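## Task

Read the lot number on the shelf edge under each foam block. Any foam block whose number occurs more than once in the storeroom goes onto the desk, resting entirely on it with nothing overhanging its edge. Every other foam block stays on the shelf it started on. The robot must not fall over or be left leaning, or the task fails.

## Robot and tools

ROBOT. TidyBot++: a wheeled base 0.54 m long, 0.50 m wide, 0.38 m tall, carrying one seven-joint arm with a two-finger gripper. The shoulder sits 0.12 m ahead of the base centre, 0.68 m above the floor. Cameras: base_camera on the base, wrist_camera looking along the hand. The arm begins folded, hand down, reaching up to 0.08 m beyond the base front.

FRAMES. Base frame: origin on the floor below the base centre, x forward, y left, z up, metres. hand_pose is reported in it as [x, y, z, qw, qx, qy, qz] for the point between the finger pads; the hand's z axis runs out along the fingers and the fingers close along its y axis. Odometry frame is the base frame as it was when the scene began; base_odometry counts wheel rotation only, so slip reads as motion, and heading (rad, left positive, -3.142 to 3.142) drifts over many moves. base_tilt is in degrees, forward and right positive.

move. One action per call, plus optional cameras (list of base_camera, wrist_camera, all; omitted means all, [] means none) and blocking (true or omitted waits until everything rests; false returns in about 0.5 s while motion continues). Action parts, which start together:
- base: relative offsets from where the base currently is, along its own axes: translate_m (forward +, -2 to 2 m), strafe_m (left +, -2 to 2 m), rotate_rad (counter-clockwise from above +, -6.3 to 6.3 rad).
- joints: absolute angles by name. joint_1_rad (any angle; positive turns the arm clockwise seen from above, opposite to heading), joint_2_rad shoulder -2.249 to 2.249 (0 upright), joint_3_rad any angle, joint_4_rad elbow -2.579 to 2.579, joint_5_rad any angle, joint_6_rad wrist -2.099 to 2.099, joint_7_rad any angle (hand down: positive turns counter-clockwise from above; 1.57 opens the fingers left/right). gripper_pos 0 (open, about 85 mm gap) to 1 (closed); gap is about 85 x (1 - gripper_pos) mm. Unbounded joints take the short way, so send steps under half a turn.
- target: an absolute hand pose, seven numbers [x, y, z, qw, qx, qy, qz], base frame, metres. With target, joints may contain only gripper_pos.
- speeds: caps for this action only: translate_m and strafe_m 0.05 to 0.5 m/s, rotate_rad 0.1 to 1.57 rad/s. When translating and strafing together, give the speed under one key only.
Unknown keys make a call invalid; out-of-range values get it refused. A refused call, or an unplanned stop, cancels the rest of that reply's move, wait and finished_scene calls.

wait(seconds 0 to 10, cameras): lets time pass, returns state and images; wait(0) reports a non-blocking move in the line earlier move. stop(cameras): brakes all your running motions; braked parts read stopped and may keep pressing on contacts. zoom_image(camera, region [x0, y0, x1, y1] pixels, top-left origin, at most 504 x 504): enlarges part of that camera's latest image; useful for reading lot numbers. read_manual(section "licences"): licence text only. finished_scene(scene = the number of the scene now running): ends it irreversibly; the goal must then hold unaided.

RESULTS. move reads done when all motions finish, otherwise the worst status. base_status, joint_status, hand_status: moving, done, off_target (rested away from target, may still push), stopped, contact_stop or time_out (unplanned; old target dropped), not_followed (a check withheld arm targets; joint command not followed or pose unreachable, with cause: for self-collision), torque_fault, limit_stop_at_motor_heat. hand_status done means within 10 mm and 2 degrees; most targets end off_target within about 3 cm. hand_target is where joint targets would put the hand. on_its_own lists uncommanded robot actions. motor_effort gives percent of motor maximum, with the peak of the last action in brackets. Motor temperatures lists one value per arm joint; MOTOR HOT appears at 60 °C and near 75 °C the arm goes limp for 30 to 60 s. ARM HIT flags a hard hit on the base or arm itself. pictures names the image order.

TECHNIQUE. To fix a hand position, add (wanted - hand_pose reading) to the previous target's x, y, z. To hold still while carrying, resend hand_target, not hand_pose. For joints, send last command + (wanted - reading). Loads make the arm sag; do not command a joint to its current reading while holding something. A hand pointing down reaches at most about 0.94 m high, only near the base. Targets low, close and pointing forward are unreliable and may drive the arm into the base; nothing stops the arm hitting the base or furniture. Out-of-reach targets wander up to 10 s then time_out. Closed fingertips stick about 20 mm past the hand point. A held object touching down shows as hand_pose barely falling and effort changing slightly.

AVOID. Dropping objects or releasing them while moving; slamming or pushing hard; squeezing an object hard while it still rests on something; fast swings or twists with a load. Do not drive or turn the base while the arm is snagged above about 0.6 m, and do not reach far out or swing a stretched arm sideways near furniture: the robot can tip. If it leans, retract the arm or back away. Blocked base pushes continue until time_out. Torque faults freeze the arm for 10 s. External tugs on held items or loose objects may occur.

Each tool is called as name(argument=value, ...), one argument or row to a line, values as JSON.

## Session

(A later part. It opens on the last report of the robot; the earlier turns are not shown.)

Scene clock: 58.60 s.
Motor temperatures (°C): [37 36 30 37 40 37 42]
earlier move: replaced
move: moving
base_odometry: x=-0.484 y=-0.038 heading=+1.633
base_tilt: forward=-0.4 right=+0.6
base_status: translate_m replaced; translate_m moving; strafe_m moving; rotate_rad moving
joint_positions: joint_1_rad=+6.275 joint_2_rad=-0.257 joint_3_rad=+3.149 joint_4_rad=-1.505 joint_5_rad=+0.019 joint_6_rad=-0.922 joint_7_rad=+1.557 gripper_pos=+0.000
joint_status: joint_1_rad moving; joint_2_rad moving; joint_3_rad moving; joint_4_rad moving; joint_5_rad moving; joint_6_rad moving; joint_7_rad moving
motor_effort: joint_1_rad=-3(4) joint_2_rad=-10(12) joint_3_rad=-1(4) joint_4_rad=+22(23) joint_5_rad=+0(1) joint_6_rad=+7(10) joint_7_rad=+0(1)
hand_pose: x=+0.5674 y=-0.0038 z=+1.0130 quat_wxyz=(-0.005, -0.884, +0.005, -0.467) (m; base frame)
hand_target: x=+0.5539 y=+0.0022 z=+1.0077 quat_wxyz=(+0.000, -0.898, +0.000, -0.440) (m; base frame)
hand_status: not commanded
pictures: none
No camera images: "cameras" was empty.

move(
  base={"strafe_m": 0.2},
  joints={"joint_1_rad": -0.3885, "joint_2_rad": 0.2, "joint_3_rad": 3.14, "joint_4_rad": -0.75, "joint_5_rad": 1.026, "joint_6_rad": -1.709, "joint_7_rad": 0.614},
  cameras=["wrist_camera"],
)

Scene clock: 63.10 s.
Motor temperatures (°C): [37 36 30 37 40 37 42]
earlier move: replaced
move: done
base_odometry: x=-1.633 y=-0.212 heading=+3.031
base_tilt: forward=-0.3 right=+0.6
base_status: translate_m replaced; strafe_m done
joint_positions: joint_1_rad=+5.910 joint_2_rad=+0.188 joint_3_rad=+3.145 joint_4_rad=-0.767 joint_5_rad=+0.958 joint_6_rad=-1.658 joint_7_rad=+0.659 gripper_pos=+0.000
joint_status: all done
motor_effort: joint_1_rad=-1(3) joint_2_rad=-22(25) joint_3_rad=+1(2) joint_4_rad=+15(18) joint_5_rad=+7(8) joint_6_rad=+5(8) joint_7_rad=+0(1)
hand_pose: x=+0.5985 y=-0.0846 z=+1.1153 quat_wxyz=(-0.209, -0.783, +0.382, -0.445) (m; base frame)
hand_target: x=+0.5865 y=-0.0918 z=+1.1218 quat_wxyz=(-0.226, -0.762, +0.411, -0.447) (m; base frame)
hand_status: not commanded
pictures: wrist_camera
Images, in order (width x height): wrist_camera 644x476.

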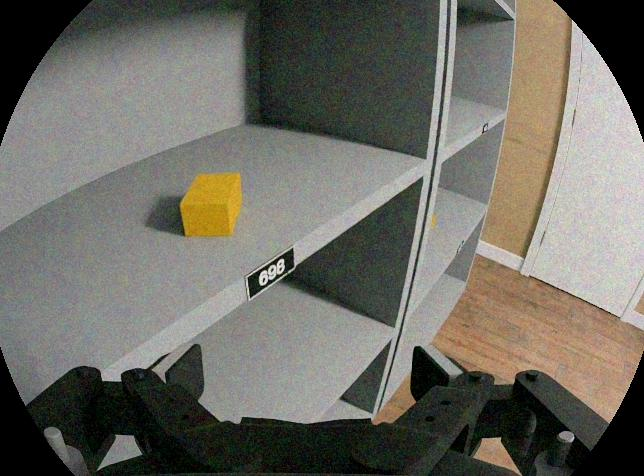

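move(
  base={"translate_m": 0.205, "strafe_m": -0.112},
  joints={"joint_1_rad": -0.3885, "joint_2_rad": 0.28, "joint_3_rad": 3.14, "joint_4_rad": -0.72, "joint_5_rad": 1.026, "joint_6_rad": -1.709, "joint_7_rad": 0.614},
  cameras=["wrist_camera"],
)

Scene clock: 66.30 s.
Motor temperatures (°C): [37 36 30 37 40 37 42]
move: done
base_odometry: x=-1.824 y=-0.078 heading=+3.031
base_tilt: forward=-0.3 right=+0.6
base_status: done
joint_positions: joint_1_rad=+5.907 joint_2_rad=+0.268 joint_3_rad=+3.145 joint_4_rad=-0.734 joint_5_rad=+0.964 joint_6_rad=-1.663 joint_7_rad=+0.657 gripper_pos=+0.000
joint_status: all done
motor_effort: joint_1_rad=-1(3) joint_2_rad=-24(28) joint_3_rad=+1(2) joint_4_rad=+15(17) joint_5_rad=+7(7) joint_6_rad=+4(6) joint_7_rad=+0(1)
hand_pose: x=+0.6280 y=-0.0724 z=+1.0925 quat_wxyz=(-0.226, -0.789, +0.375, -0.431) (m; base frame)
hand_target: x=+0.6177 y=-0.0790 z=+1.0980 quat_wxyz=(-0.243, -0.769, +0.402, -0.433) (m; base frame)
hand_status: not commanded
pictures: wrist_camera
Images, in order (width x height): wrist_camera 644x476.

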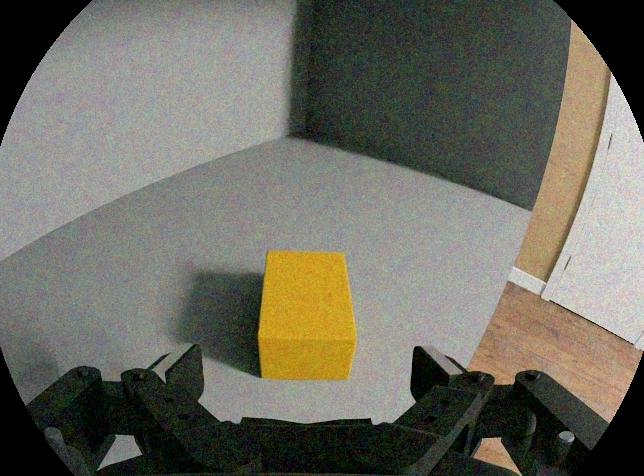

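move(
  joints={"joint_1_rad": -0.1495, "joint_2_rad": 0.3, "joint_3_rad": 3.14, "joint_4_rad": -0.929, "joint_5_rad": 0.804, "joint_6_rad": -1.344, "joint_7_rad": 0.543},
  cameras=["wrist_camera"],
)

Scene clock: 68.90 s.
Motor temperatures (°C): [37 36 30 37 40 37 42]
move: done
base_odometry: x=-1.824 y=-0.078 heading=+3.031
base_tilt: forward=-0.3 right=+0.6
base_status: not commanded
joint_positions: joint_1_rad=+6.120 joint_2_rad=+0.281 joint_3_rad=+3.145 joint_4_rad=-0.903 joint_5_rad=+0.875 joint_6_rad=-1.399 joint_7_rad=+0.587 gripper_pos=+0.000
joint_status: all done
motor_effort: joint_1_rad=-1(3) joint_2_rad=-28(30) joint_3_rad=+1(3) joint_4_rad=+18(19) joint_5_rad=+7(8) joint_6_rad=+4(6) joint_7_rad=-1(1)
hand_pose: x=+0.6808 y=-0.1461 z=+1.0428 quat_wxyz=(-0.219, -0.779, +0.390, -0.438) (m; base frame)
hand_target: x=+0.7024 y=-0.1311 z=+1.0140 quat_wxyz=(-0.181, -0.790, +0.395, -0.432) (m; base frame)
hand_status: not commanded
pictures: wrist_camera
Images, in order (width x height): wrist_camera 644x476.

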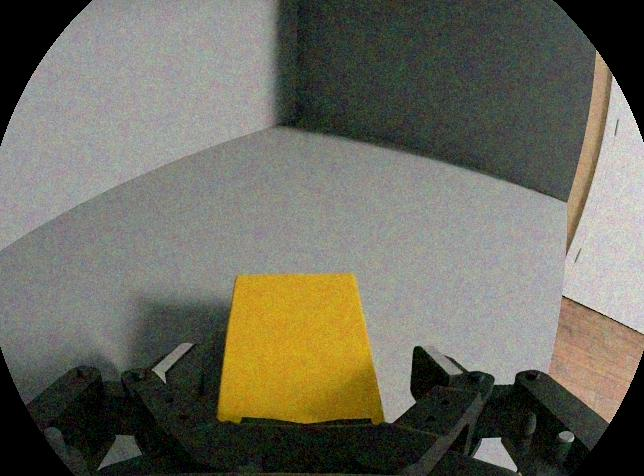

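move(
  joints={"gripper_pos": 0.6},
  cameras=[],
)

move(
  joints={"joint_1_rad": -0.1495, "joint_2_rad": 0.13, "joint_3_rad": 3.14, "joint_4_rad": -0.929, "joint_5_rad": 0.804, "joint_6_rad": -1.344, "joint_7_rad": 0.543, "gripper_pos": 0.65},
  blocking=false,
  cameras=["wrist_camera"],
)

Scene clock: 70.67 s.
Motor temperatures (°C): [37 36 30 37 40 37 42]
move: off_target
base_odometry: x=-1.824 y=-0.079 heading=+3.031
base_tilt: forward=-0.3 right=+0.6
base_status: not commanded
joint_positions: joint_1_rad=+6.120 joint_2_rad=+0.280 joint_3_rad=+3.145 joint_4_rad=-0.903 joint_5_rad=+0.875 joint_6_rad=-1.394 joint_7_rad=+0.586 gripper_pos=+0.412
joint_status: gripper_pos off_target (ended at +0.412, target +0.600)
motor_effort: joint_1_rad=-1(1) joint_2_rad=-26(28) joint_3_rad=+1(2) joint_4_rad=+16(18) joint_5_rad=+6(7) joint_6_rad=+4(5) joint_7_rad=+0(1)
hand_pose: x=+0.6817 y=-0.1458 z=+1.0438 quat_wxyz=(-0.218, -0.779, +0.389, -0.440) (m; base frame)
hand_target: x=+0.7024 y=-0.1311 z=+1.0140 quat_wxyz=(-0.181, -0.790, +0.395, -0.432) (m; base frame)
hand_status: not commanded
pictures: none
No camera images: "cameras" was empty.

Scene clock: 71.17 s.
Motor temperatures (°C): [37 36 30 37 40 37 42]
move: moving
base_odometry: x=-1.824 y=-0.079 heading=+3.031
base_tilt: forward=-0.3 right=+0.6
base_status: not commanded
joint_positions: joint_1_rad=+6.120 joint_2_rad=+0.213 joint_3_rad=+3.145 joint_4_rad=-0.909 joint_5_rad=+0.868 joint_6_rad=-1.394 joint_7_rad=+0.586 gripper_pos=+0.412
joint_status: joint_1_rad moving; joint_2_rad moving; joint_3_rad moving; joint_4_rad moving; joint_5_rad moving; joint_6_rad moving; joint_7_rad moving; gripper_pos off_target (ended at +0.412, target +0.650)
motor_effort: joint_1_rad=-1(2) joint_2_rad=-27(31) joint_3_rad=+2(2) joint_4_rad=+19(20) joint_5_rad=+7(8) joint_6_rad=+5(5) joint_7_rad=+0(1)
hand_pose: x=+0.6572 y=-0.1485 z=+1.0745 quat_wxyz=(-0.199, -0.768, +0.398, -0.460) (m; base frame)
hand_target: x=+0.6582 y=-0.1377 z=+1.0796 quat_wxyz=(-0.150, -0.764, +0.410, -0.475) (m; base frame)
hand_status: not commanded
pictures: wrist_camera
Images, in order (width x height): wrist_camera 644x476.

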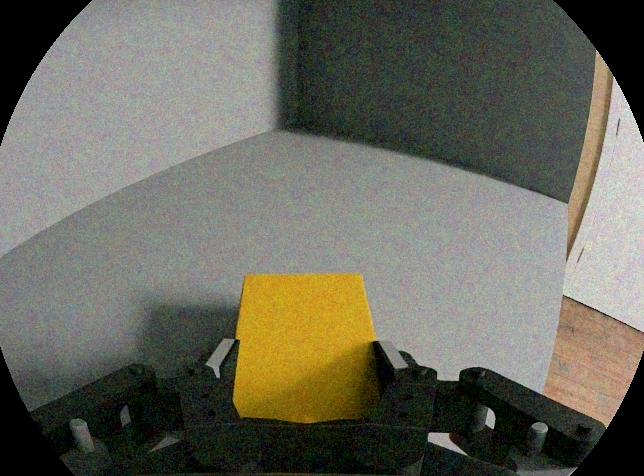

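move(
  base={"translate_m": -1.21, "strafe_m": -0.66},
  blocking=false,
  cameras=[],
)

wait(
  seconds=0.9,
  cameras=["wrist_camera"],
)

Scene clock: 71.80 s.
Motor temperatures (°C): [37 36 30 37 40 37 42]
move: moving
base_odometry: x=-1.760 y=-0.052 heading=+3.031
base_tilt: forward=-0.3 right=+0.6
base_status: translate_m moving; strafe_m moving
joint_positions: joint_1_rad=+6.120 joint_2_rad=+0.129 joint_3_rad=+3.145 joint_4_rad=-0.909 joint_5_rad=+0.868 joint_6_rad=-1.393 joint_7_rad=+0.586 gripper_pos=+0.412
joint_status: joint_1_rad moving; joint_2_rad moving; joint_3_rad moving; joint_4_rad moving; joint_5_rad moving; joint_6_rad moving; joint_7_rad moving
motor_effort: joint_1_rad=+0(2) joint_2_rad=-24(26) joint_3_rad=+1(2) joint_4_rad=+18(19) joint_5_rad=+8(8) joint_6_rad=+3(6) joint_7_rad=-1(1)
hand_pose: x=+0.6231 y=-0.1540 z=+1.1156 quat_wxyz=(-0.177, -0.750, +0.409, -0.489) (m; base frame)
hand_target: x=+0.6389 y=-0.1406 z=+1.1035 quat_wxyz=(-0.137, -0.754, +0.415, -0.491) (m; base frame)
hand_status: not commanded
pictures: none
No camera images: "cameras" was empty.

Scene clock: 72.70 s.
Motor temperatures (°C): [37 36 30 37 40 37 42]
earlier move: moving
base_odometry: x=-1.369 y=+0.109 heading=+3.032
base_tilt: forward=-0.4 right=+0.6
base_status: translate_m moving; strafe_m moving
joint_positions: joint_1_rad=+6.120 joint_2_rad=+0.127 joint_3_rad=+3.145 joint_4_rad=-0.909 joint_5_rad=+0.868 joint_6_rad=-1.393 joint_7_rad=+0.586 gripper_pos=+0.412
joint_status: all done
motor_effort: joint_1_rad=-1(2) joint_2_rad=-22(26) joint_3_rad=+1(2) joint_4_rad=+17(19) joint_5_rad=+7(8) joint_6_rad=+6(6) joint_7_rad=+0(1)
hand_pose: x=+0.6223 y=-0.1542 z=+1.1165 quat_wxyz=(-0.177, -0.749, +0.409, -0.490) (m; base frame)
hand_target: x=+0.6389 y=-0.1406 z=+1.1035 quat_wxyz=(-0.137, -0.754, +0.415, -0.491) (m; base frame)
hand_status: not commanded
wait: 0.90 s; no rest
pictures: wrist_camera
Images, in order (width x height): wrist_camera 644x476.

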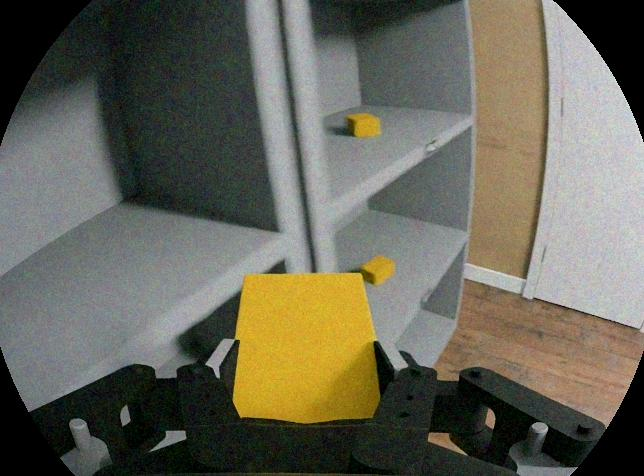

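move(
  base={"translate_m": -0.712, "strafe_m": -0.387, "rotate_rad": -1.603},
  joints={"joint_1_rad": 0.016, "joint_2_rad": -0.2, "joint_3_rad": 3.14, "joint_4_rad": -1.937, "joint_5_rad": -0.07, "joint_6_rad": -0.34, "joint_7_rad": 1.6, "gripper_pos": 0.65},
  blocking=false,
  cameras=[],
)

wait(
  seconds=1.9,
  cameras=["wrist_camera"],
)

Scene clock: 73.63 s.
Motor temperatures (°C): [37 36 30 37 40 37 42]
earlier move: replaced
move: moving
base_odometry: x=-0.957 y=+0.277 heading=+2.829
base_tilt: forward=-0.3 right=+0.6
base_status: translate_m replaced; strafe_m replaced; translate_m moving; strafe_m moving; rotate_rad moving
joint_positions: joint_1_rad=+6.128 joint_2_rad=+0.095 joint_3_rad=+3.145 joint_4_rad=-1.017 joint_5_rad=+0.774 joint_6_rad=-1.281 joint_7_rad=+0.643 gripper_pos=+0.412
joint_status: joint_1_rad moving; joint_2_rad moving; joint_3_rad moving; joint_4_rad moving; joint_5_rad moving; joint_6_rad moving; joint_7_rad moving; gripper_pos off_target (ended at +0.412, target +0.650)
motor_effort: joint_1_rad=+0(2) joint_2_rad=-21(22) joint_3_rad=+2(2) joint_4_rad=+17(18) joint_5_rad=+7(8) joint_6_rad=+4(7) joint_7_rad=+0(1)
hand_pose: x=+0.6407 y=-0.1294 z=+1.0879 quat_wxyz=(-0.148, -0.786, +0.355, -0.484) (m; base frame)
hand_target: x=+0.6536 y=-0.1160 z=+1.0692 quat_wxyz=(-0.120, -0.805, +0.332, -0.477) (m; base frame)
hand_status: not commanded
pictures: none
No camera images: "cameras" was empty.

Scene clock: 75.53 s.
Motor temperatures (°C): [37 36 30 37 40 37 42]
earlier move: moving
base_odometry: x=-0.402 y=+0.504 heading=+1.427
base_tilt: forward=-0.3 right=+0.6
base_status: translate_m moving; strafe_m moving; rotate_rad moving
joint_positions: joint_1_rad=+6.291 joint_2_rad=-0.184 joint_3_rad=+3.145 joint_4_rad=-1.906 joint_5_rad=+0.003 joint_6_rad=-0.399 joint_7_rad=+1.554 gripper_pos=+0.412
joint_status: joint_1_rad moving; joint_2_rad moving; joint_3_rad moving; joint_4_rad moving; joint_5_rad moving; joint_6_rad moving; joint_7_rad moving; gripper_pos off_target (ended at +0.412, target +0.650)
motor_effort: joint_1_rad=+0(3) joint_2_rad=-15(25) joint_3_rad=+0(3) joint_4_rad=+22(23) joint_5_rad=+0(8) joint_6_rad=+7(8) joint_7_rad=+0(1)
hand_pose: x=+0.6182 y=-0.0044 z=+0.8857 quat_wxyz=(+0.001, -0.872, +0.011, -0.489) (m; base frame)
hand_target: x=+0.6178 y=+0.0015 z=+0.8915 quat_wxyz=(+0.016, -0.861, +0.016, -0.508) (m; base frame)
hand_status: not commanded
wait: 1.90 s; no rest
pictures: wrist_camera
Images, in order (width x height): wrist_camera 644x476.

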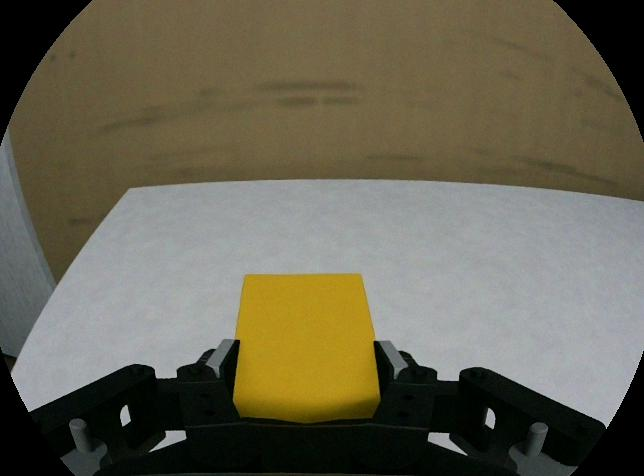

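move(
  base={"translate_m": -0.075, "strafe_m": 0.15},
  joints={"joint_1_rad": 0.0, "joint_2_rad": -0.126, "joint_3_rad": 3.14, "joint_4_rad": -2.253, "joint_5_rad": -0.05, "joint_6_rad": 0.041, "joint_7_rad": 1.6, "gripper_pos": 0.65},
  cameras=["wrist_camera"],
)

move(
  joints={"joint_1_rad": 0.0, "joint_2_rad": -0.095, "joint_3_rad": 3.14, "joint_4_rad": -2.302, "joint_5_rad": -0.05, "joint_6_rad": 0.12, "joint_7_rad": 1.6},
  cameras=["wrist_camera"],
)

Scene clock: 78.00 s.
Motor temperatures (°C): [37 36 30 37 40 37 42]
earlier move: done
move: off_target
base_odometry: x=-0.561 y=+0.451 heading=+1.427
base_tilt: forward=-0.3 right=+0.6
base_status: done
joint_positions: joint_1_rad=+6.289 joint_2_rad=-0.148 joint_3_rad=+3.141 joint_4_rad=-2.227 joint_5_rad=+0.000 joint_6_rad=-0.017 joint_7_rad=+1.557 gripper_pos=+0.412
joint_status: gripper_pos off_target (ended at +0.412, target +0.650); the others done
motor_effort: joint_1_rad=+0(2) joint_2_rad=-14(15) joint_3_rad=+0(3) joint_4_rad=+19(22) joint_5_rad=+1(2) joint_6_rad=+8(9) joint_7_rad=+0(1)
hand_pose: x=+0.6008 y=-0.0010 z=+0.7888 quat_wxyz=(+0.002, -0.866, +0.008, -0.499) (m; base frame)
hand_target: x=+0.6040 y=+0.0015 z=+0.7799 quat_wxyz=(+0.005, -0.864, +0.009, -0.504) (m; base frame)
hand_status: not commanded
pictures: wrist_camera
Images, in order (width x height): wrist_camera 644x476.

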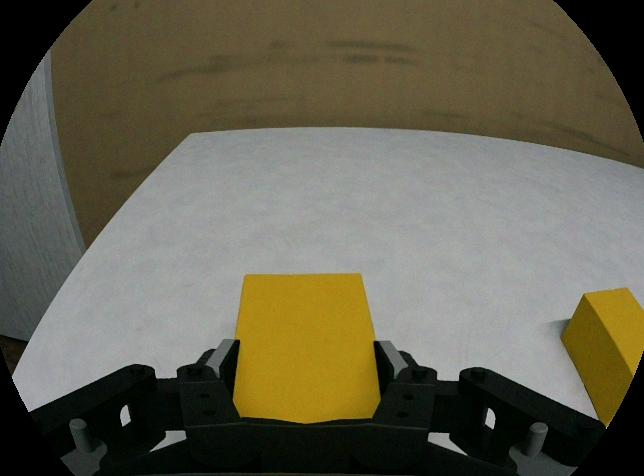

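Scene clock: 78.77 s.
Motor temperatures (°C): [37 36 30 37 40 37 42]
move: done
base_odometry: x=-0.561 y=+0.451 heading=+1.427
base_tilt: forward=-0.4 right=+0.6
base_status: not commanded
joint_positions: joint_1_rad=+6.289 joint_2_rad=-0.118 joint_3_rad=+3.141 joint_4_rad=-2.275 joint_5_rad=+0.000 joint_6_rad=+0.070 joint_7_rad=+1.558 gripper_pos=+0.412
joint_status: all done
motor_effort: joint_1_rad=+0(2) joint_2_rad=-13(14) joint_3_rad=+0(1) joint_4_rad=+19(20) joint_5_rad=+1(1) joint_6_rad=+8(8) joint_7_rad=+0(1)
hand_pose: x=+0.6022 y=-0.0010 z=+0.7722 quat_wxyz=(+0.002, -0.864, +0.008, -0.503) (m; base frame)
hand_target: x=+0.6027 y=+0.0003 z=+0.7602 quat_wxyz=(+0.003, -0.864, +0.010, -0.503) (m; base frame)
hand_status: not commanded
pictures: wrist_camera
Images, in order (width x height): wrist_camera 644x476.

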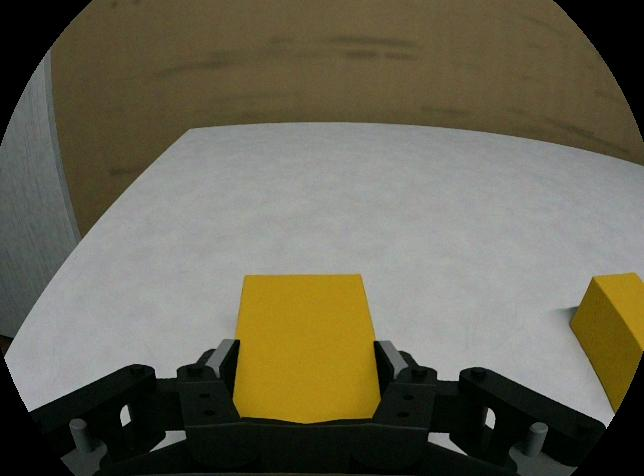

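move(
  joints={"joint_1_rad": 0.0, "joint_2_rad": -0.081, "joint_3_rad": 3.14, "joint_4_rad": -2.324, "joint_5_rad": -0.05, "joint_6_rad": 0.155, "joint_7_rad": 1.6},
  cameras=[],
)

Scene clock: 79.77 s.
Motor temperatures (°C): [37 36 30 37 40 37 42]
move: done
base_odometry: x=-0.561 y=+0.451 heading=+1.427
base_tilt: forward=-0.3 right=+0.6
base_status: not commanded
joint_positions: joint_1_rad=+6.289 joint_2_rad=-0.115 joint_3_rad=+3.141 joint_4_rad=-2.292 joint_5_rad=+0.000 joint_6_rad=+0.110 joint_7_rad=+1.558 gripper_pos=+0.412
joint_status: all done
motor_effort: joint_1_rad=-1(1) joint_2_rad=-12(14) joint_3_rad=+0(2) joint_4_rad=+19(19) joint_5_rad=+1(1) joint_6_rad=+7(8) joint_7_rad=+0(1)
hand_pose: x=+0.6028 y=-0.0010 z=+0.7722 quat_wxyz=(+0.002, -0.859, +0.008, -0.512) (m; base frame)
hand_target: x=+0.6015 y=-0.0003 z=+0.7515 quat_wxyz=(+0.002, -0.864, +0.010, -0.503) (m; base frame)
hand_status: not commanded
pictures: none
No camera images: "cameras" was empty.

move(
  joints={"joint_1_rad": 0.0, "joint_2_rad": -0.105, "joint_3_rad": 3.14, "joint_4_rad": -2.295, "joint_5_rad": -0.05, "joint_6_rad": 0.12, "joint_7_rad": 1.6, "gripper_pos": 0.0},
  cameras=[],
)

move(
  base={"translate_m": -0.4},
  joints={"joint_1_rad": 0.0, "joint_2_rad": -0.4, "joint_3_rad": 3.14, "joint_4_rad": -1.9, "joint_5_rad": 0.0, "joint_6_rad": -0.5, "joint_7_rad": 1.57},
  blocking=false,
  cameras=[],
)

wait(
  seconds=0.4,
  cameras=["wrist_camera"],
)

Scene clock: 81.57 s.
Motor temperatures (°C): [37 36 30 37 40 37 42]
move: done
base_odometry: x=-0.561 y=+0.451 heading=+1.427
base_tilt: forward=-0.3 right=+0.6
base_status: not commanded
joint_positions: joint_1_rad=+6.289 joint_2_rad=-0.115 joint_3_rad=+3.141 joint_4_rad=-2.290 joint_5_rad=+0.000 joint_6_rad=+0.110 joint_7_rad=+1.558 gripper_pos=+0.000
joint_status: all done
motor_effort: joint_1_rad=-1(1) joint_2_rad=-14(15) joint_3_rad=+0(1) joint_4_rad=+19(20) joint_5_rad=+1(1) joint_6_rad=+8(8) joint_7_rad=+0(1)
hand_pose: x=+0.6036 y=-0.0010 z=+0.7735 quat_wxyz=(+0.002, -0.859, +0.008, -0.513) (m; base frame)
hand_target: x=+0.6042 y=+0.0003 z=+0.7688 quat_wxyz=(+0.003, -0.860, +0.010, -0.510) (m; base frame)
hand_status: not commanded
pictures: none
No camera images: "cameras" was empty.

Scene clock: 82.07 s.
Motor temperatures (°C): [37 36 30 37 40 37 42]
move: moving
base_odometry: x=-0.571 y=+0.387 heading=+1.428
base_tilt: forward=-0.3 right=+0.6
base_status: translate_m moving
joint_positions: joint_1_rad=+6.289 joint_2_rad=-0.170 joint_3_rad=+3.141 joint_4_rad=-2.187 joint_5_rad=+0.000 joint_6_rad=-0.026 joint_7_rad=+1.558 gripper_pos=+0.000
joint_status: joint_1_rad moving; joint_2_rad moving; joint_3_rad moving; joint_4_rad moving; joint_5_rad moving; joint_6_rad moving; joint_7_rad moving
motor_effort: joint_1_rad=+0(1) joint_2_rad=-17(18) joint_3_rad=+0(1) joint_4_rad=+21(21) joint_5_rad=+1(2) joint_6_rad=+8(9) joint_7_rad=+0(1)
hand_pose: x=+0.6086 y=-0.0010 z=+0.8189 quat_wxyz=(+0.002, -0.853, +0.008, -0.522) (m; base frame)
hand_target: x=+0.6015 y=+0.0031 z=+0.8329 quat_wxyz=(+0.005, -0.854, +0.004, -0.521) (m; base frame)
hand_status: not commanded
pictures: none
No camera images: "cameras" was empty.

Scene clock: 82.47 s.
Motor temperatures (°C): [37 36 30 37 40 37 42]
earlier move: moving
base_odometry: x=-0.592 y=+0.245 heading=+1.428
base_tilt: forward=-0.3 right=+0.6
base_status: translate_m moving
joint_positions: joint_1_rad=+6.289 joint_2_rad=-0.336 joint_3_rad=+3.141 joint_4_rad=-1.971 joint_5_rad=+0.000 joint_6_rad=-0.326 joint_7_rad=+1.558 gripper_pos=+0.000
joint_status: joint_1_rad moving; joint_2_rad moving; joint_3_rad moving; joint_4_rad moving; joint_5_rad moving; joint_6_rad moving; joint_7_rad moving
motor_effort: joint_1_rad=-1(1) joint_2_rad=-8(18) joint_3_rad=+1(1) joint_4_rad=+20(22) joint_5_rad=+1(2) joint_6_rad=+7(9) joint_7_rad=+0(1)
hand_pose: x=+0.5819 y=-0.0008 z=+0.9406 quat_wxyz=(+0.002, -0.831, +0.007, -0.557) (m; base frame)
hand_target: x=+0.5680 y=+0.0031 z=+0.9341 quat_wxyz=(+0.002, -0.844, +0.000, -0.536) (m; base frame)
hand_status: not commanded
wait: 0.40 s; no rest
pictures: wrist_camera
Images, in order (width x height): wrist_camera 644x476.

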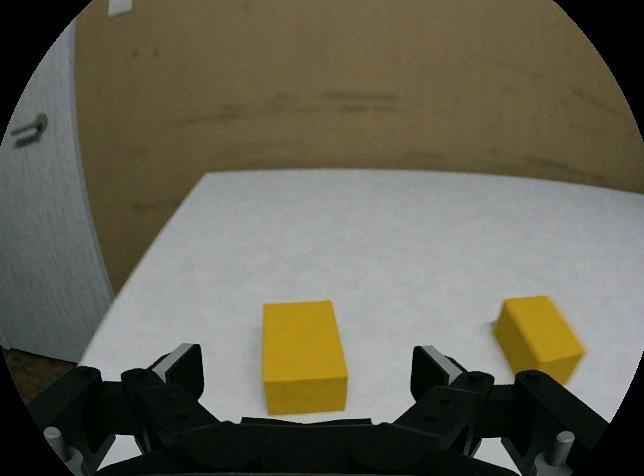

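move(
  base={"translate_m": -0.31, "strafe_m": -1.98},
  joints={"joint_1_rad": 2.7, "joint_2_rad": -0.6, "joint_3_rad": 3.14, "joint_4_rad": -2.4, "joint_5_rad": 0.0, "joint_6_rad": 0.23, "joint_7_rad": 1.57},
  blocking=false,
  cameras=[],
)

wait(
  seconds=3.2,
  cameras=["wrist_camera"],
)

Scene clock: 83.37 s.
Motor temperatures (°C): [37 36 30 37 40 37 42]
earlier move: replaced
move: moving
base_odometry: x=-0.563 y=+0.027 heading=+1.427
base_tilt: forward=-0.3 right=+0.6
base_status: translate_m replaced; translate_m moving; strafe_m moving
joint_positions: joint_1_rad=+6.385 joint_2_rad=-0.410 joint_3_rad=+3.141 joint_4_rad=-1.912 joint_5_rad=+0.000 joint_6_rad=-0.441 joint_7_rad=+1.558 gripper_pos=+0.000
joint_status: joint_1_rad moving; joint_2_rad moving; joint_3_rad moving; joint_4_rad moving; joint_5_rad moving; joint_6_rad moving; joint_7_rad moving
motor_effort: joint_1_rad=+1(1) joint_2_rad=-6(9) joint_3_rad=+2(3) joint_4_rad=+21(23) joint_5_rad=+1(2) joint_6_rad=+8(9) joint_7_rad=+0(1)
hand_pose: x=+0.5528 y=-0.0423 z=+0.9759 quat_wxyz=(-0.025, -0.825, +0.047, -0.563) (m; base frame)
hand_target: x=+0.5474 y=-0.0553 z=+0.9618 quat_wxyz=(-0.036, -0.834, +0.055, -0.548) (m; base frame)
hand_status: not commanded
pictures: none
No camera images: "cameras" was empty.

Scene clock: 86.57 s.
Motor temperatures (°C): [37 36 30 37 40 37 42]
earlier move: moving
base_odometry: x=+0.960 y=-0.466 heading=+1.426
base_tilt: forward=-0.4 right=+0.6
base_status: translate_m moving; strafe_m moving
joint_positions: joint_1_rad=+8.965 joint_2_rad=-0.582 joint_3_rad=+3.141 joint_4_rad=-2.367 joint_5_rad=+0.000 joint_6_rad=+0.173 joint_7_rad=+1.558 gripper_pos=+0.000
joint_status: all done
motor_effort: joint_1_rad=-1(3) joint_2_rad=-2(9) joint_3_rad=+1(3) joint_4_rad=+21(23) joint_5_rad=+1(2) joint_6_rad=+9(10) joint_7_rad=+0(1)
hand_pose: x=-0.2268 y=-0.1734 z=+0.9535 quat_wxyz=(-0.673, -0.160, +0.704, -0.162) (m; base frame)
hand_target: x=-0.2235 y=-0.1642 z=+0.9579 quat_wxyz=(-0.690, -0.155, +0.690, -0.155) (m; base frame)
hand_status: not commanded
wait: 3.20 s; no rest
pictures: wrist_camera
Images, in order (width x height): wrist_camera 644x476.

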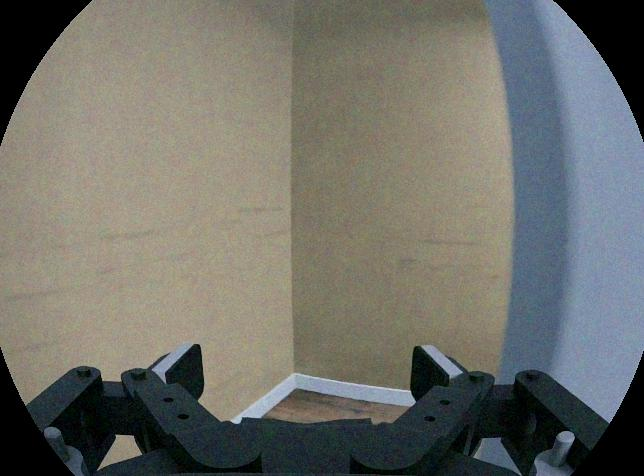

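wait(
  seconds=0.1,
  cameras=["wrist_camera"],
)

Scene clock: 88.20 s.
Motor temperatures (°C): [37 36 30 37 40 37 42]
earlier move: done
base_odometry: x=+1.304 y=-0.481 heading=+1.426
base_tilt: forward=-0.4 right=+0.6
base_status: done
joint_positions: joint_1_rad=+8.965 joint_2_rad=-0.584 joint_3_rad=+3.140 joint_4_rad=-2.368 joint_5_rad=+0.000 joint_6_rad=+0.174 joint_7_rad=+1.558 gripper_pos=+0.000
joint_status: all done
motor_effort: joint_1_rad=-1(3) joint_2_rad=-1(9) joint_3_rad=+1(3) joint_4_rad=+22(23) joint_5_rad=+1(2) joint_6_rad=+8(10) joint_7_rad=+0(1)
hand_pose: x=-0.2264 y=-0.1731 z=+0.9544 quat_wxyz=(-0.674, -0.160, +0.703, -0.163) (m; base frame)
hand_target: x=-0.2235 y=-0.1642 z=+0.9579 quat_wxyz=(-0.690, -0.155, +0.690, -0.155) (m; base frame)
hand_status: not commanded
wait: 0.00 of 0.1 s (the move ended)
pictures: wrist_camera
Images, in order (width x height): wrist_camera 644x476.

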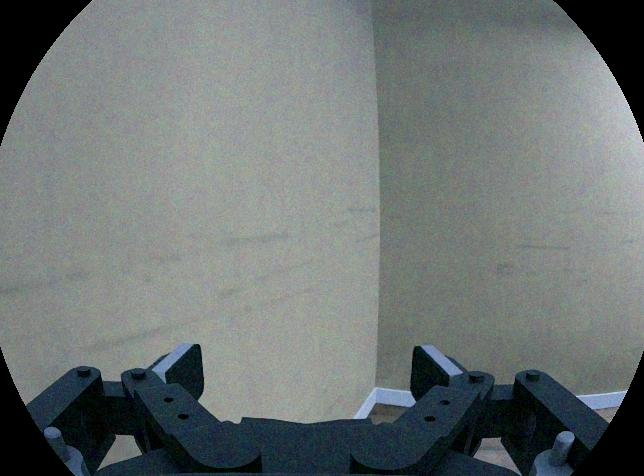

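move(
  base={"translate_m": -0.36, "strafe_m": -0.17, "rotate_rad": -0.042},
  joints={"joint_1_rad": 0.0, "joint_2_rad": -1.0, "joint_3_rad": 3.14, "joint_4_rad": -2.5, "joint_5_rad": 0.0, "joint_6_rad": -0.42, "joint_7_rad": 1.57},
  blocking=false,
  cameras=[],
)

wait(
  seconds=0.6,
  cameras=["wrist_camera"],
)

Scene clock: 89.43 s.
Motor temperatures (°C): [37 36 30 37 40 37 42]
move: moving
base_odometry: x=+1.324 y=-0.546 heading=+1.384
base_tilt: forward=-0.4 right=+0.6
base_status: translate_m moving; strafe_m moving; rotate_rad moving
joint_positions: joint_1_rad=+8.879 joint_2_rad=-0.607 joint_3_rad=+3.140 joint_4_rad=-2.372 joint_5_rad=+0.000 joint_6_rad=+0.174 joint_7_rad=+1.558 gripper_pos=+0.000
joint_status: joint_1_rad moving; joint_2_rad moving; joint_3_rad moving; joint_4_rad moving; joint_5_rad moving; joint_6_rad moving; joint_7_rad moving
motor_effort: joint_1_rad=-2(2) joint_2_rad=+0(2) joint_3_rad=+0(2) joint_4_rad=+22(23) joint_5_rad=+0(2) joint_6_rad=+8(10) joint_7_rad=-1(1)
hand_pose: x=-0.2046 y=-0.1985 z=+0.9605 quat_wxyz=(-0.673, -0.188, +0.689, -0.193) (m; base frame)
hand_target: x=-0.1937 y=-0.2051 z=+0.9523 quat_wxyz=(-0.672, -0.203, +0.683, -0.199) (m; base frame)
hand_status: not commanded
pictures: none
No camera images: "cameras" was empty.

Scene clock: 90.03 s.
Motor temperatures (°C): [37 36 30 37 40 37 42]
earlier move: moving
base_odometry: x=+1.390 y=-0.761 heading=+1.384
base_tilt: forward=-0.4 right=+0.6
base_status: translate_m moving; strafe_m moving; rotate_rad moving
joint_positions: joint_1_rad=+8.404 joint_2_rad=-0.661 joint_3_rad=+3.140 joint_4_rad=-2.386 joint_5_rad=+0.000 joint_6_rad=+0.131 joint_7_rad=+1.558 gripper_pos=+0.000
joint_status: joint_1_rad moving; joint_2_rad moving; joint_3_rad moving; joint_4_rad moving; joint_5_rad moving; joint_6_rad moving; joint_7_rad moving
motor_effort: joint_1_rad=+0(2) joint_2_rad=-1(3) joint_3_rad=+0(2) joint_4_rad=+22(24) joint_5_rad=+1(2) joint_6_rad=+9(11) joint_7_rad=+0(1)
hand_pose: x=-0.0695 y=-0.3109 z=+0.9581 quat_wxyz=(-0.607, -0.346, +0.626, -0.345) (m; base frame)
hand_target: x=-0.0498 y=-0.3089 z=+0.9308 quat_wxyz=(-0.584, -0.373, +0.633, -0.345) (m; base frame)
hand_status: not commanded
wait: 0.60 s; no rest
pictures: wrist_camera
Images, in order (width x height): wrist_camera 644x476.

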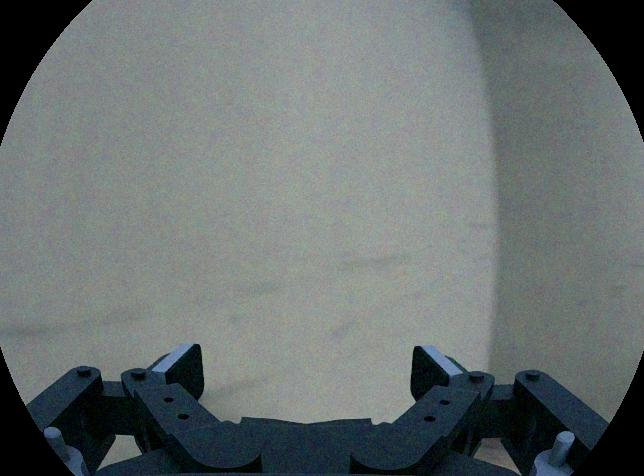

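move(
  base={"translate_m": -1.12},
  blocking=false,
  cameras=[],
)

wait(
  seconds=2.0,
  cameras=["wrist_camera"],
)

Scene clock: 90.83 s.
Motor temperatures (°C): [37 36 30 37 40 37 42]
earlier move: replaced
move: moving
base_odometry: x=+1.419 y=-0.985 heading=+1.384
base_tilt: forward=-0.4 right=+0.6
base_status: translate_m replaced; translate_m moving
joint_positions: joint_1_rad=+7.337 joint_2_rad=-0.825 joint_3_rad=+3.140 joint_4_rad=-2.428 joint_5_rad=+0.000 joint_6_rad=-0.112 joint_7_rad=+1.558 gripper_pos=+0.000
joint_status: joint_1_rad moving; joint_2_rad moving; joint_3_rad moving; joint_4_rad moving; joint_5_rad moving; joint_6_rad moving; joint_7_rad moving
motor_effort: joint_1_rad=+0(2) joint_2_rad=+4(5) joint_3_rad=+1(3) joint_4_rad=+23(23) joint_5_rad=+0(1) joint_6_rad=+9(10) joint_7_rad=+0(1)
hand_pose: x=+0.2757 y=-0.2712 z=+0.9127 quat_wxyz=(-0.325, -0.651, +0.384, -0.568) (m; base frame)
hand_target: x=+0.2829 y=-0.2529 z=+0.8786 quat_wxyz=(-0.300, -0.685, +0.374, -0.549) (m; base frame)
hand_status: not commanded
pictures: none
No camera images: "cameras" was empty.

Scene clock: 92.83 s.
Motor temperatures (°C): [37 36 30 37 40 37 42]
earlier move: moving
base_odometry: x=+1.257 y=-1.895 heading=+1.385
base_tilt: forward=-0.4 right=+0.6
base_status: translate_m moving
joint_positions: joint_1_rad=+6.301 joint_2_rad=-0.984 joint_3_rad=+3.140 joint_4_rad=-2.468 joint_5_rad=+0.000 joint_6_rad=-0.372 joint_7_rad=+1.558 gripper_pos=+0.000
joint_status: all done
motor_effort: joint_1_rad=+0(2) joint_2_rad=+9(10) joint_3_rad=+1(3) joint_4_rad=+22(24) joint_5_rad=+1(1) joint_6_rad=+9(10) joint_7_rad=+0(1)
hand_pose: x=+0.3805 y=-0.0028 z=+0.8549 quat_wxyz=(-0.002, -0.800, +0.012, -0.600) (m; base frame)
hand_target: x=+0.3710 y=+0.0018 z=+0.8249 quat_wxyz=(+0.000, -0.819, +0.000, -0.574) (m; base frame)
hand_status: not commanded
wait: 2.00 s; no rest
pictures: wrist_camera
Images, in order (width x height): wrist_camera 644x476.

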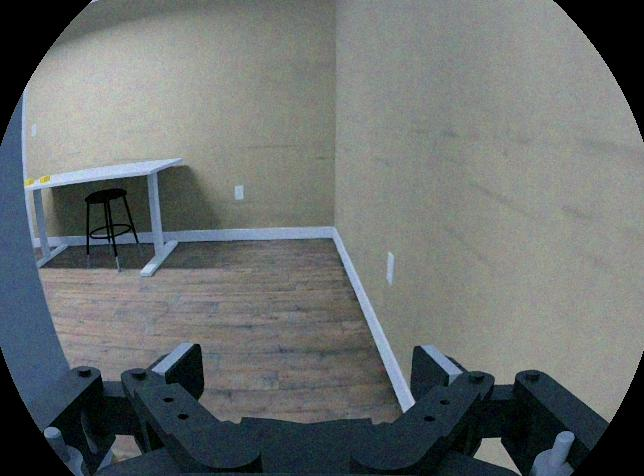

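move(
  base={"translate_m": -0.02, "strafe_m": 0.94},
  blocking=false,
  cameras=[],
)

wait(
  seconds=1.6,
  cameras=["wrist_camera"],
)

Scene clock: 93.80 s.
Motor temperatures (°C): [37 36 30 37 40 37 42]
move: moving
base_odometry: x=+1.141 y=-1.927 heading=+1.385
base_tilt: forward=-0.4 right=+0.6
base_status: translate_m moving; strafe_m moving
joint_positions: joint_1_rad=+6.299 joint_2_rad=-0.985 joint_3_rad=+3.140 joint_4_rad=-2.468 joint_5_rad=+0.000 joint_6_rad=-0.372 joint_7_rad=+1.558 gripper_pos=+0.000
joint_status: not commanded
motor_effort: joint_1_rad=+0(1) joint_2_rad=+9(9) joint_3_rad=+1(1) joint_4_rad=+22(23) joint_5_rad=+0(1) joint_6_rad=+9(9) joint_7_rad=+0(1)
hand_pose: x=+0.3803 y=-0.0021 z=+0.8546 quat_wxyz=(-0.001, -0.800, +0.011, -0.600) (m; base frame)
hand_target: x=+0.3710 y=+0.0018 z=+0.8249 quat_wxyz=(+0.000, -0.819, +0.000, -0.574) (m; base frame)
hand_status: not commanded
pictures: none
No camera images: "cameras" was empty.

Scene clock: 95.40 s.
Motor temperatures (°C): [37 36 30 37 40 37 42]
earlier move: moving
base_odometry: x=+0.409 y=-1.807 heading=+1.385
base_tilt: forward=-0.4 right=+0.6
base_status: translate_m moving; strafe_m moving
joint_positions: joint_1_rad=+6.299 joint_2_rad=-0.985 joint_3_rad=+3.140 joint_4_rad=-2.468 joint_5_rad=+0.000 joint_6_rad=-0.372 joint_7_rad=+1.558 gripper_pos=+0.000
joint_status: not commanded
motor_effort: joint_1_rad=-1(1) joint_2_rad=+9(10) joint_3_rad=+1(2) joint_4_rad=+23(23) joint_5_rad=+1(1) joint_6_rad=+8(9) joint_7_rad=+0(1)
hand_pose: x=+0.3803 y=-0.0021 z=+0.8545 quat_wxyz=(-0.001, -0.800, +0.011, -0.600) (m; base frame)
hand_target: x=+0.3710 y=+0.0018 z=+0.8249 quat_wxyz=(+0.000, -0.819, +0.000, -0.574) (m; base frame)
hand_status: not commanded
wait: 1.60 s; no rest
pictures: wrist_camera
Images, in order (width x height): wrist_camera 644x476.

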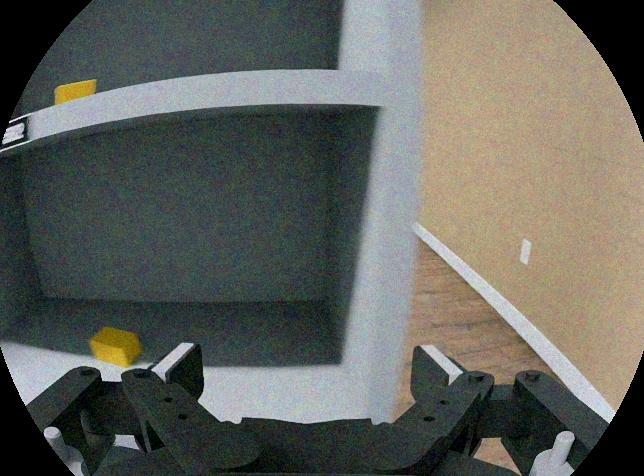

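move(
  base={"strafe_m": 1.9},
  blocking=false,
  cameras=["wrist_camera"],
)

zoom_image(
  camera="wrist_camera",
  region=[100, 60, 300, 260],
)

wait(
  seconds=0.5,
  cameras=["wrist_camera"],
)

Scene clock: 96.30 s.
Motor temperatures (°C): [37 36 30 37 40 37 42]
earlier move: replaced
move: moving
base_odometry: x=+0.180 y=-1.761 heading=+1.385
base_tilt: forward=-0.4 right=+0.6
base_status: strafe_m replaced; strafe_m moving
joint_positions: joint_1_rad=+6.296 joint_2_rad=-0.985 joint_3_rad=+3.140 joint_4_rad=-2.468 joint_5_rad=+0.000 joint_6_rad=-0.372 joint_7_rad=+1.558 gripper_pos=+0.000
joint_status: not commanded
motor_effort: joint_1_rad=+0(1) joint_2_rad=+9(9) joint_3_rad=+0(1) joint_4_rad=+22(23) joint_5_rad=+1(1) joint_6_rad=+8(9) joint_7_rad=+0(1)
hand_pose: x=+0.3803 y=-0.0015 z=+0.8544 quat_wxyz=(+0.000, -0.800, +0.010, -0.600) (m; base frame)
hand_target: x=+0.3710 y=+0.0018 z=+0.8249 quat_wxyz=(+0.000, -0.819, +0.000, -0.574) (m; base frame)
hand_status: not commanded
pictures: wrist_camera
Images, in order (width x height): wrist_camera 644x476.

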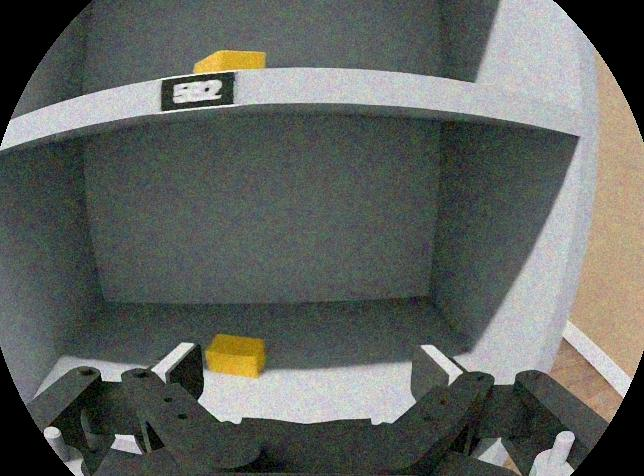

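Scaled by 2.520.

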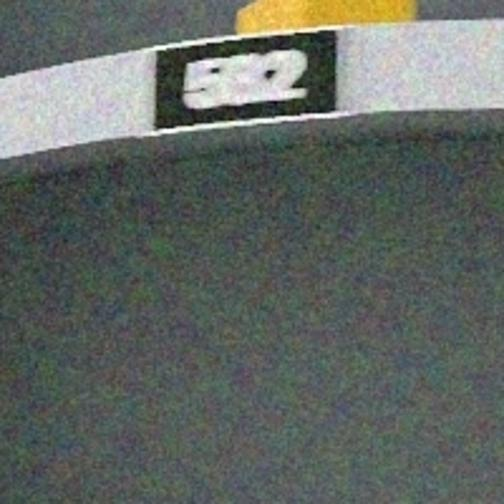

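Scene clock: 96.80 s.
Motor temperatures (°C): [37 36 30 37 40 37 42]
earlier move: moving
base_odometry: x=-0.060 y=-1.716 heading=+1.385
base_tilt: forward=-0.4 right=+0.6
base_status: strafe_m moving
joint_positions: joint_1_rad=+6.296 joint_2_rad=-0.985 joint_3_rad=+3.140 joint_4_rad=-2.468 joint_5_rad=+0.000 joint_6_rad=-0.372 joint_7_rad=+1.558 gripper_pos=+0.000
joint_status: not commanded
motor_effort: joint_1_rad=+0(1) joint_2_rad=+9(9) joint_3_rad=+1(1) joint_4_rad=+22(23) joint_5_rad=+1(1) joint_6_rad=+9(9) joint_7_rad=+0(1)
hand_pose: x=+0.3803 y=-0.0015 z=+0.8544 quat_wxyz=(+0.000, -0.800, +0.010, -0.600) (m; base frame)
hand_target: x=+0.3710 y=+0.0018 z=+0.8249 quat_wxyz=(+0.000, -0.819, +0.000, -0.574) (m; base frame)
hand_status: not commanded
wait: 0.50 s; no rest
pictures: wrist_camera
Images, in order (width x height): wrist_camera 644x476.

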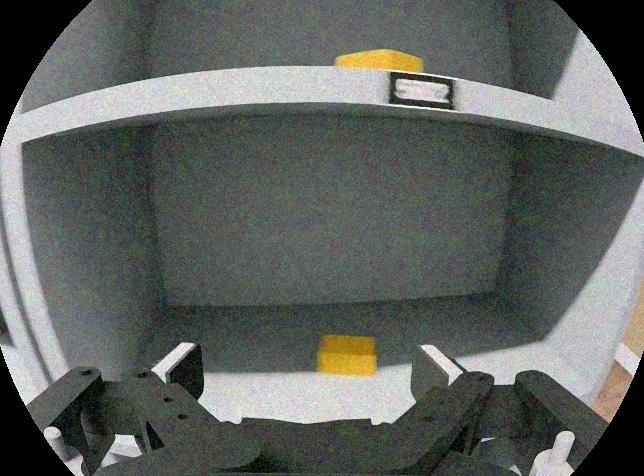

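wait(
  seconds=0.1,
  cameras=["wrist_camera"],
)

Scene clock: 97.90 s.
Motor temperatures (°C): [37 36 30 37 40 37 42]
earlier move: moving
base_odometry: x=-0.610 y=-1.612 heading=+1.385
base_tilt: forward=-0.4 right=+0.6
base_status: strafe_m moving
joint_positions: joint_1_rad=+6.296 joint_2_rad=-0.985 joint_3_rad=+3.140 joint_4_rad=-2.468 joint_5_rad=+0.000 joint_6_rad=-0.373 joint_7_rad=+1.558 gripper_pos=+0.000
joint_status: not commanded
motor_effort: joint_1_rad=+0(1) joint_2_rad=+9(10) joint_3_rad=+1(1) joint_4_rad=+22(23) joint_5_rad=+1(1) joint_6_rad=+9(9) joint_7_rad=+0(1)
hand_pose: x=+0.3803 y=-0.0015 z=+0.8544 quat_wxyz=(+0.000, -0.800, +0.010, -0.600) (m; base frame)
hand_target: x=+0.3710 y=+0.0018 z=+0.8249 quat_wxyz=(+0.000, -0.819, +0.000, -0.574) (m; base frame)
hand_status: not commanded
wait: 0.10 s; no rest
pictures: wrist_camera
Images, in order (width x height): wrist_camera 644x476.

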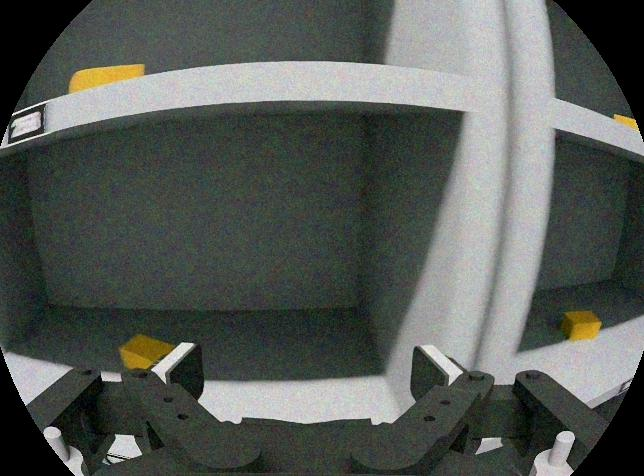

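move(
  base={"strafe_m": 0.25},
  cameras=["wrist_camera"],
)

Scene clock: 99.70 s.
Motor temperatures (°C): [37 35 30 37 40 37 42]
earlier move: replaced
move: done
base_odometry: x=-1.072 y=-1.524 heading=+1.385
base_tilt: forward=-0.4 right=+0.6
base_status: strafe_m replaced; strafe_m done
joint_positions: joint_1_rad=+6.296 joint_2_rad=-0.985 joint_3_rad=+3.140 joint_4_rad=-2.468 joint_5_rad=+0.000 joint_6_rad=-0.373 joint_7_rad=+1.558 gripper_pos=+0.000
joint_status: not commanded
motor_effort: joint_1_rad=-1(1) joint_2_rad=+8(10) joint_3_rad=+1(2) joint_4_rad=+22(23) joint_5_rad=+1(1) joint_6_rad=+8(9) joint_7_rad=+0(1)
hand_pose: x=+0.3803 y=-0.0015 z=+0.8543 quat_wxyz=(+0.000, -0.800, +0.010, -0.599) (m; base frame)
hand_target: x=+0.3710 y=+0.0018 z=+0.8249 quat_wxyz=(+0.000, -0.819, +0.000, -0.574) (m; base frame)
hand_status: not commanded
pictures: wrist_camera
Images, in order (width x height): wrist_camera 644x476.

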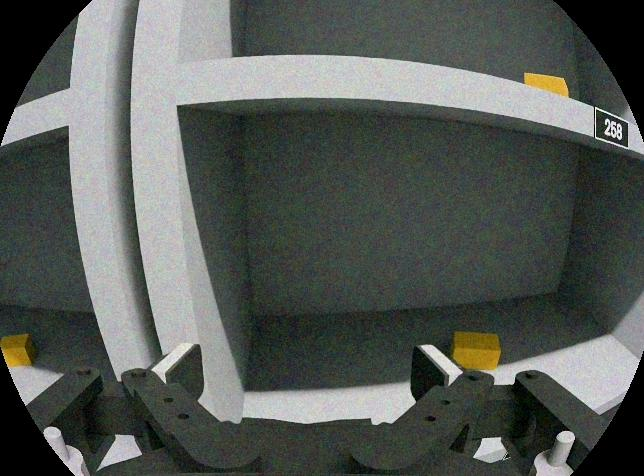

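zoom_image(
  camera="wrist_camera",
  region=[585, 95, 640, 155],
)

zoom_image(
  camera="wrist_camera",
  region=[440, 380, 640, 470],
)

Scaled by 8.400.

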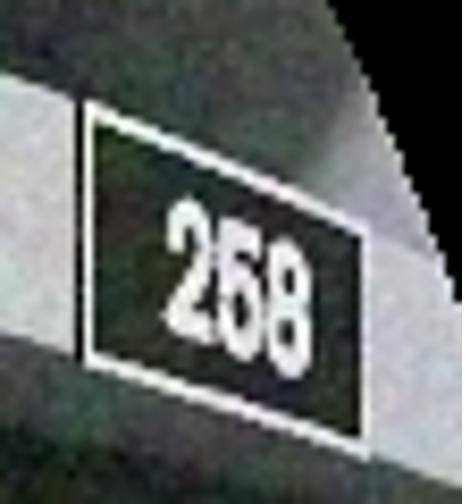

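Scaled by 2.520.

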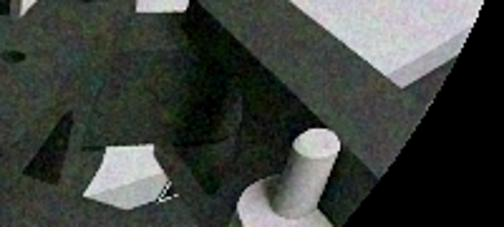

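move(
  base={"strafe_m": 0.4, "rotate_rad": -0.003},
  joints={"joint_1_rad": 0.0, "joint_2_rad": -1.0, "joint_3_rad": 3.14, "joint_4_rad": -2.5, "joint_5_rad": 0.0, "joint_6_rad": -0.6, "joint_7_rad": 1.57},
  cameras=["wrist_camera"],
)

Scene clock: 103.40 s.
Motor temperatures (°C): [37 35 30 37 40 37 42]
move: done
base_odometry: x=-1.465 y=-1.451 heading=+1.382
base_tilt: forward=-0.4 right=+0.6
base_status: done
joint_positions: joint_1_rad=+6.296 joint_2_rad=-0.985 joint_3_rad=+3.140 joint_4_rad=-2.482 joint_5_rad=+0.000 joint_6_rad=-0.570 joint_7_rad=+1.558 gripper_pos=+0.000
joint_status: all done
motor_effort: joint_1_rad=+0(1) joint_2_rad=+9(10) joint_3_rad=+1(2) joint_4_rad=+22(24) joint_5_rad=+1(1) joint_6_rad=+8(10) joint_7_rad=+0(1)
hand_pose: x=+0.3556 y=-0.0012 z=+0.7895 quat_wxyz=(+0.000, -0.859, +0.010, -0.512) (m; base frame)
hand_target: x=+0.3472 y=+0.0017 z=+0.7742 quat_wxyz=(+0.000, -0.867, +0.000, -0.498) (m; base frame)
hand_status: not commanded
pictures: wrist_camera
Images, in order (width x height): wrist_camera 644x476.

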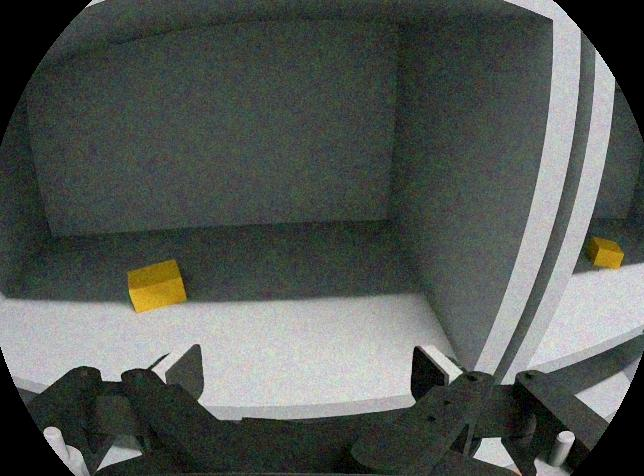

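move(
  base={"strafe_m": 0.17},
  joints={"joint_1_rad": 0.0, "joint_2_rad": -1.0, "joint_3_rad": 3.14, "joint_4_rad": -2.5, "joint_5_rad": 0.0, "joint_6_rad": -0.95, "joint_7_rad": 1.57},
  cameras=["wrist_camera"],
)

Scene clock: 106.07 s.
Motor temperatures (°C): [37 35 30 37 40 37 42]
move: done
base_odometry: x=-1.632 y=-1.419 heading=+1.382
base_tilt: forward=-0.4 right=+0.6
base_status: done
joint_positions: joint_1_rad=+6.296 joint_2_rad=-0.985 joint_3_rad=+3.140 joint_4_rad=-2.487 joint_5_rad=+0.000 joint_6_rad=-0.910 joint_7_rad=+1.558 gripper_pos=+0.000
joint_status: all done
motor_effort: joint_1_rad=-1(1) joint_2_rad=+10(11) joint_3_rad=+1(2) joint_4_rad=+21(24) joint_5_rad=+1(2) joint_6_rad=+6(8) joint_7_rad=+0(1)
hand_pose: x=+0.2895 y=-0.0005 z=+0.7040 quat_wxyz=(+0.000, -0.934, +0.011, -0.357) (m; base frame)
hand_target: x=+0.2770 y=+0.0015 z=+0.6916 quat_wxyz=(+0.000, -0.941, +0.000, -0.339) (m; base frame)
hand_status: not commanded
pictures: wrist_camera
Images, in order (width x height): wrist_camera 644x476.

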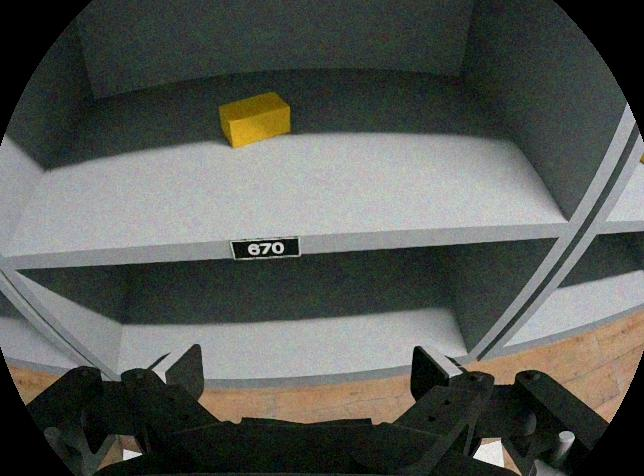

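zoom_image(
  camera="wrist_camera",
  region=[226, 230, 306, 265],
)

move(
  base={"strafe_m": -0.28},
  joints={"joint_1_rad": 0.0, "joint_2_rad": -1.0, "joint_3_rad": 3.14, "joint_4_rad": -2.5, "joint_5_rad": 0.0, "joint_6_rad": -0.3, "joint_7_rad": 1.57},
  cameras=["wrist_camera"],
)

Scaled by 6.300.

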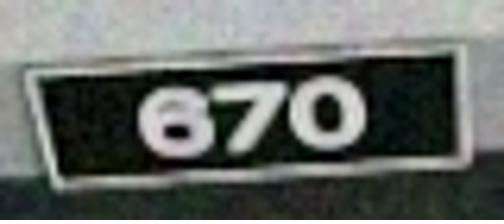

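Scene clock: 108.43 s.
Motor temperatures (°C): [37 35 30 37 40 37 42]
move: done
base_odometry: x=-1.357 y=-1.472 heading=+1.380
base_tilt: forward=-0.3 right=+0.6
base_status: done
joint_positions: joint_1_rad=+6.294 joint_2_rad=-0.986 joint_3_rad=+3.140 joint_4_rad=-2.487 joint_5_rad=+0.000 joint_6_rad=-0.347 joint_7_rad=+1.558 gripper_pos=+0.000
joint_status: all done
motor_effort: joint_1_rad=+0(2) joint_2_rad=+9(11) joint_3_rad=+1(2) joint_4_rad=+22(23) joint_5_rad=+1(2) joint_6_rad=+9(9) joint_7_rad=+0(1)
hand_pose: x=+0.3812 y=-0.0009 z=+0.8506 quat_wxyz=(+0.001, -0.798, +0.009, -0.602) (m; base frame)
hand_target: x=+0.3817 y=+0.0018 z=+0.8606 quat_wxyz=(+0.000, -0.783, +0.000, -0.622) (m; base frame)
hand_status: not commanded
pictures: wrist_camera
Images, in order (width x height): wrist_camera 644x476.

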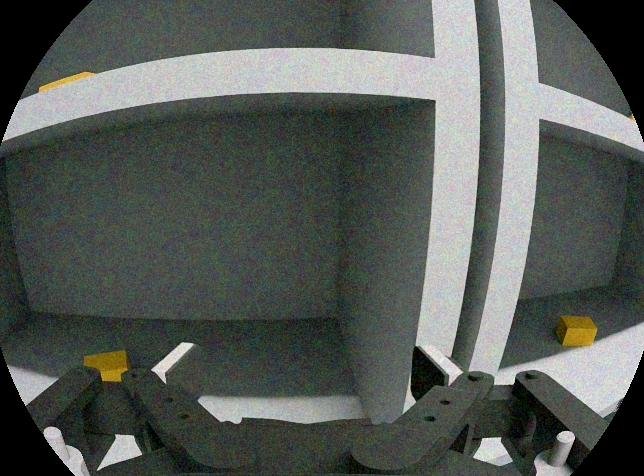

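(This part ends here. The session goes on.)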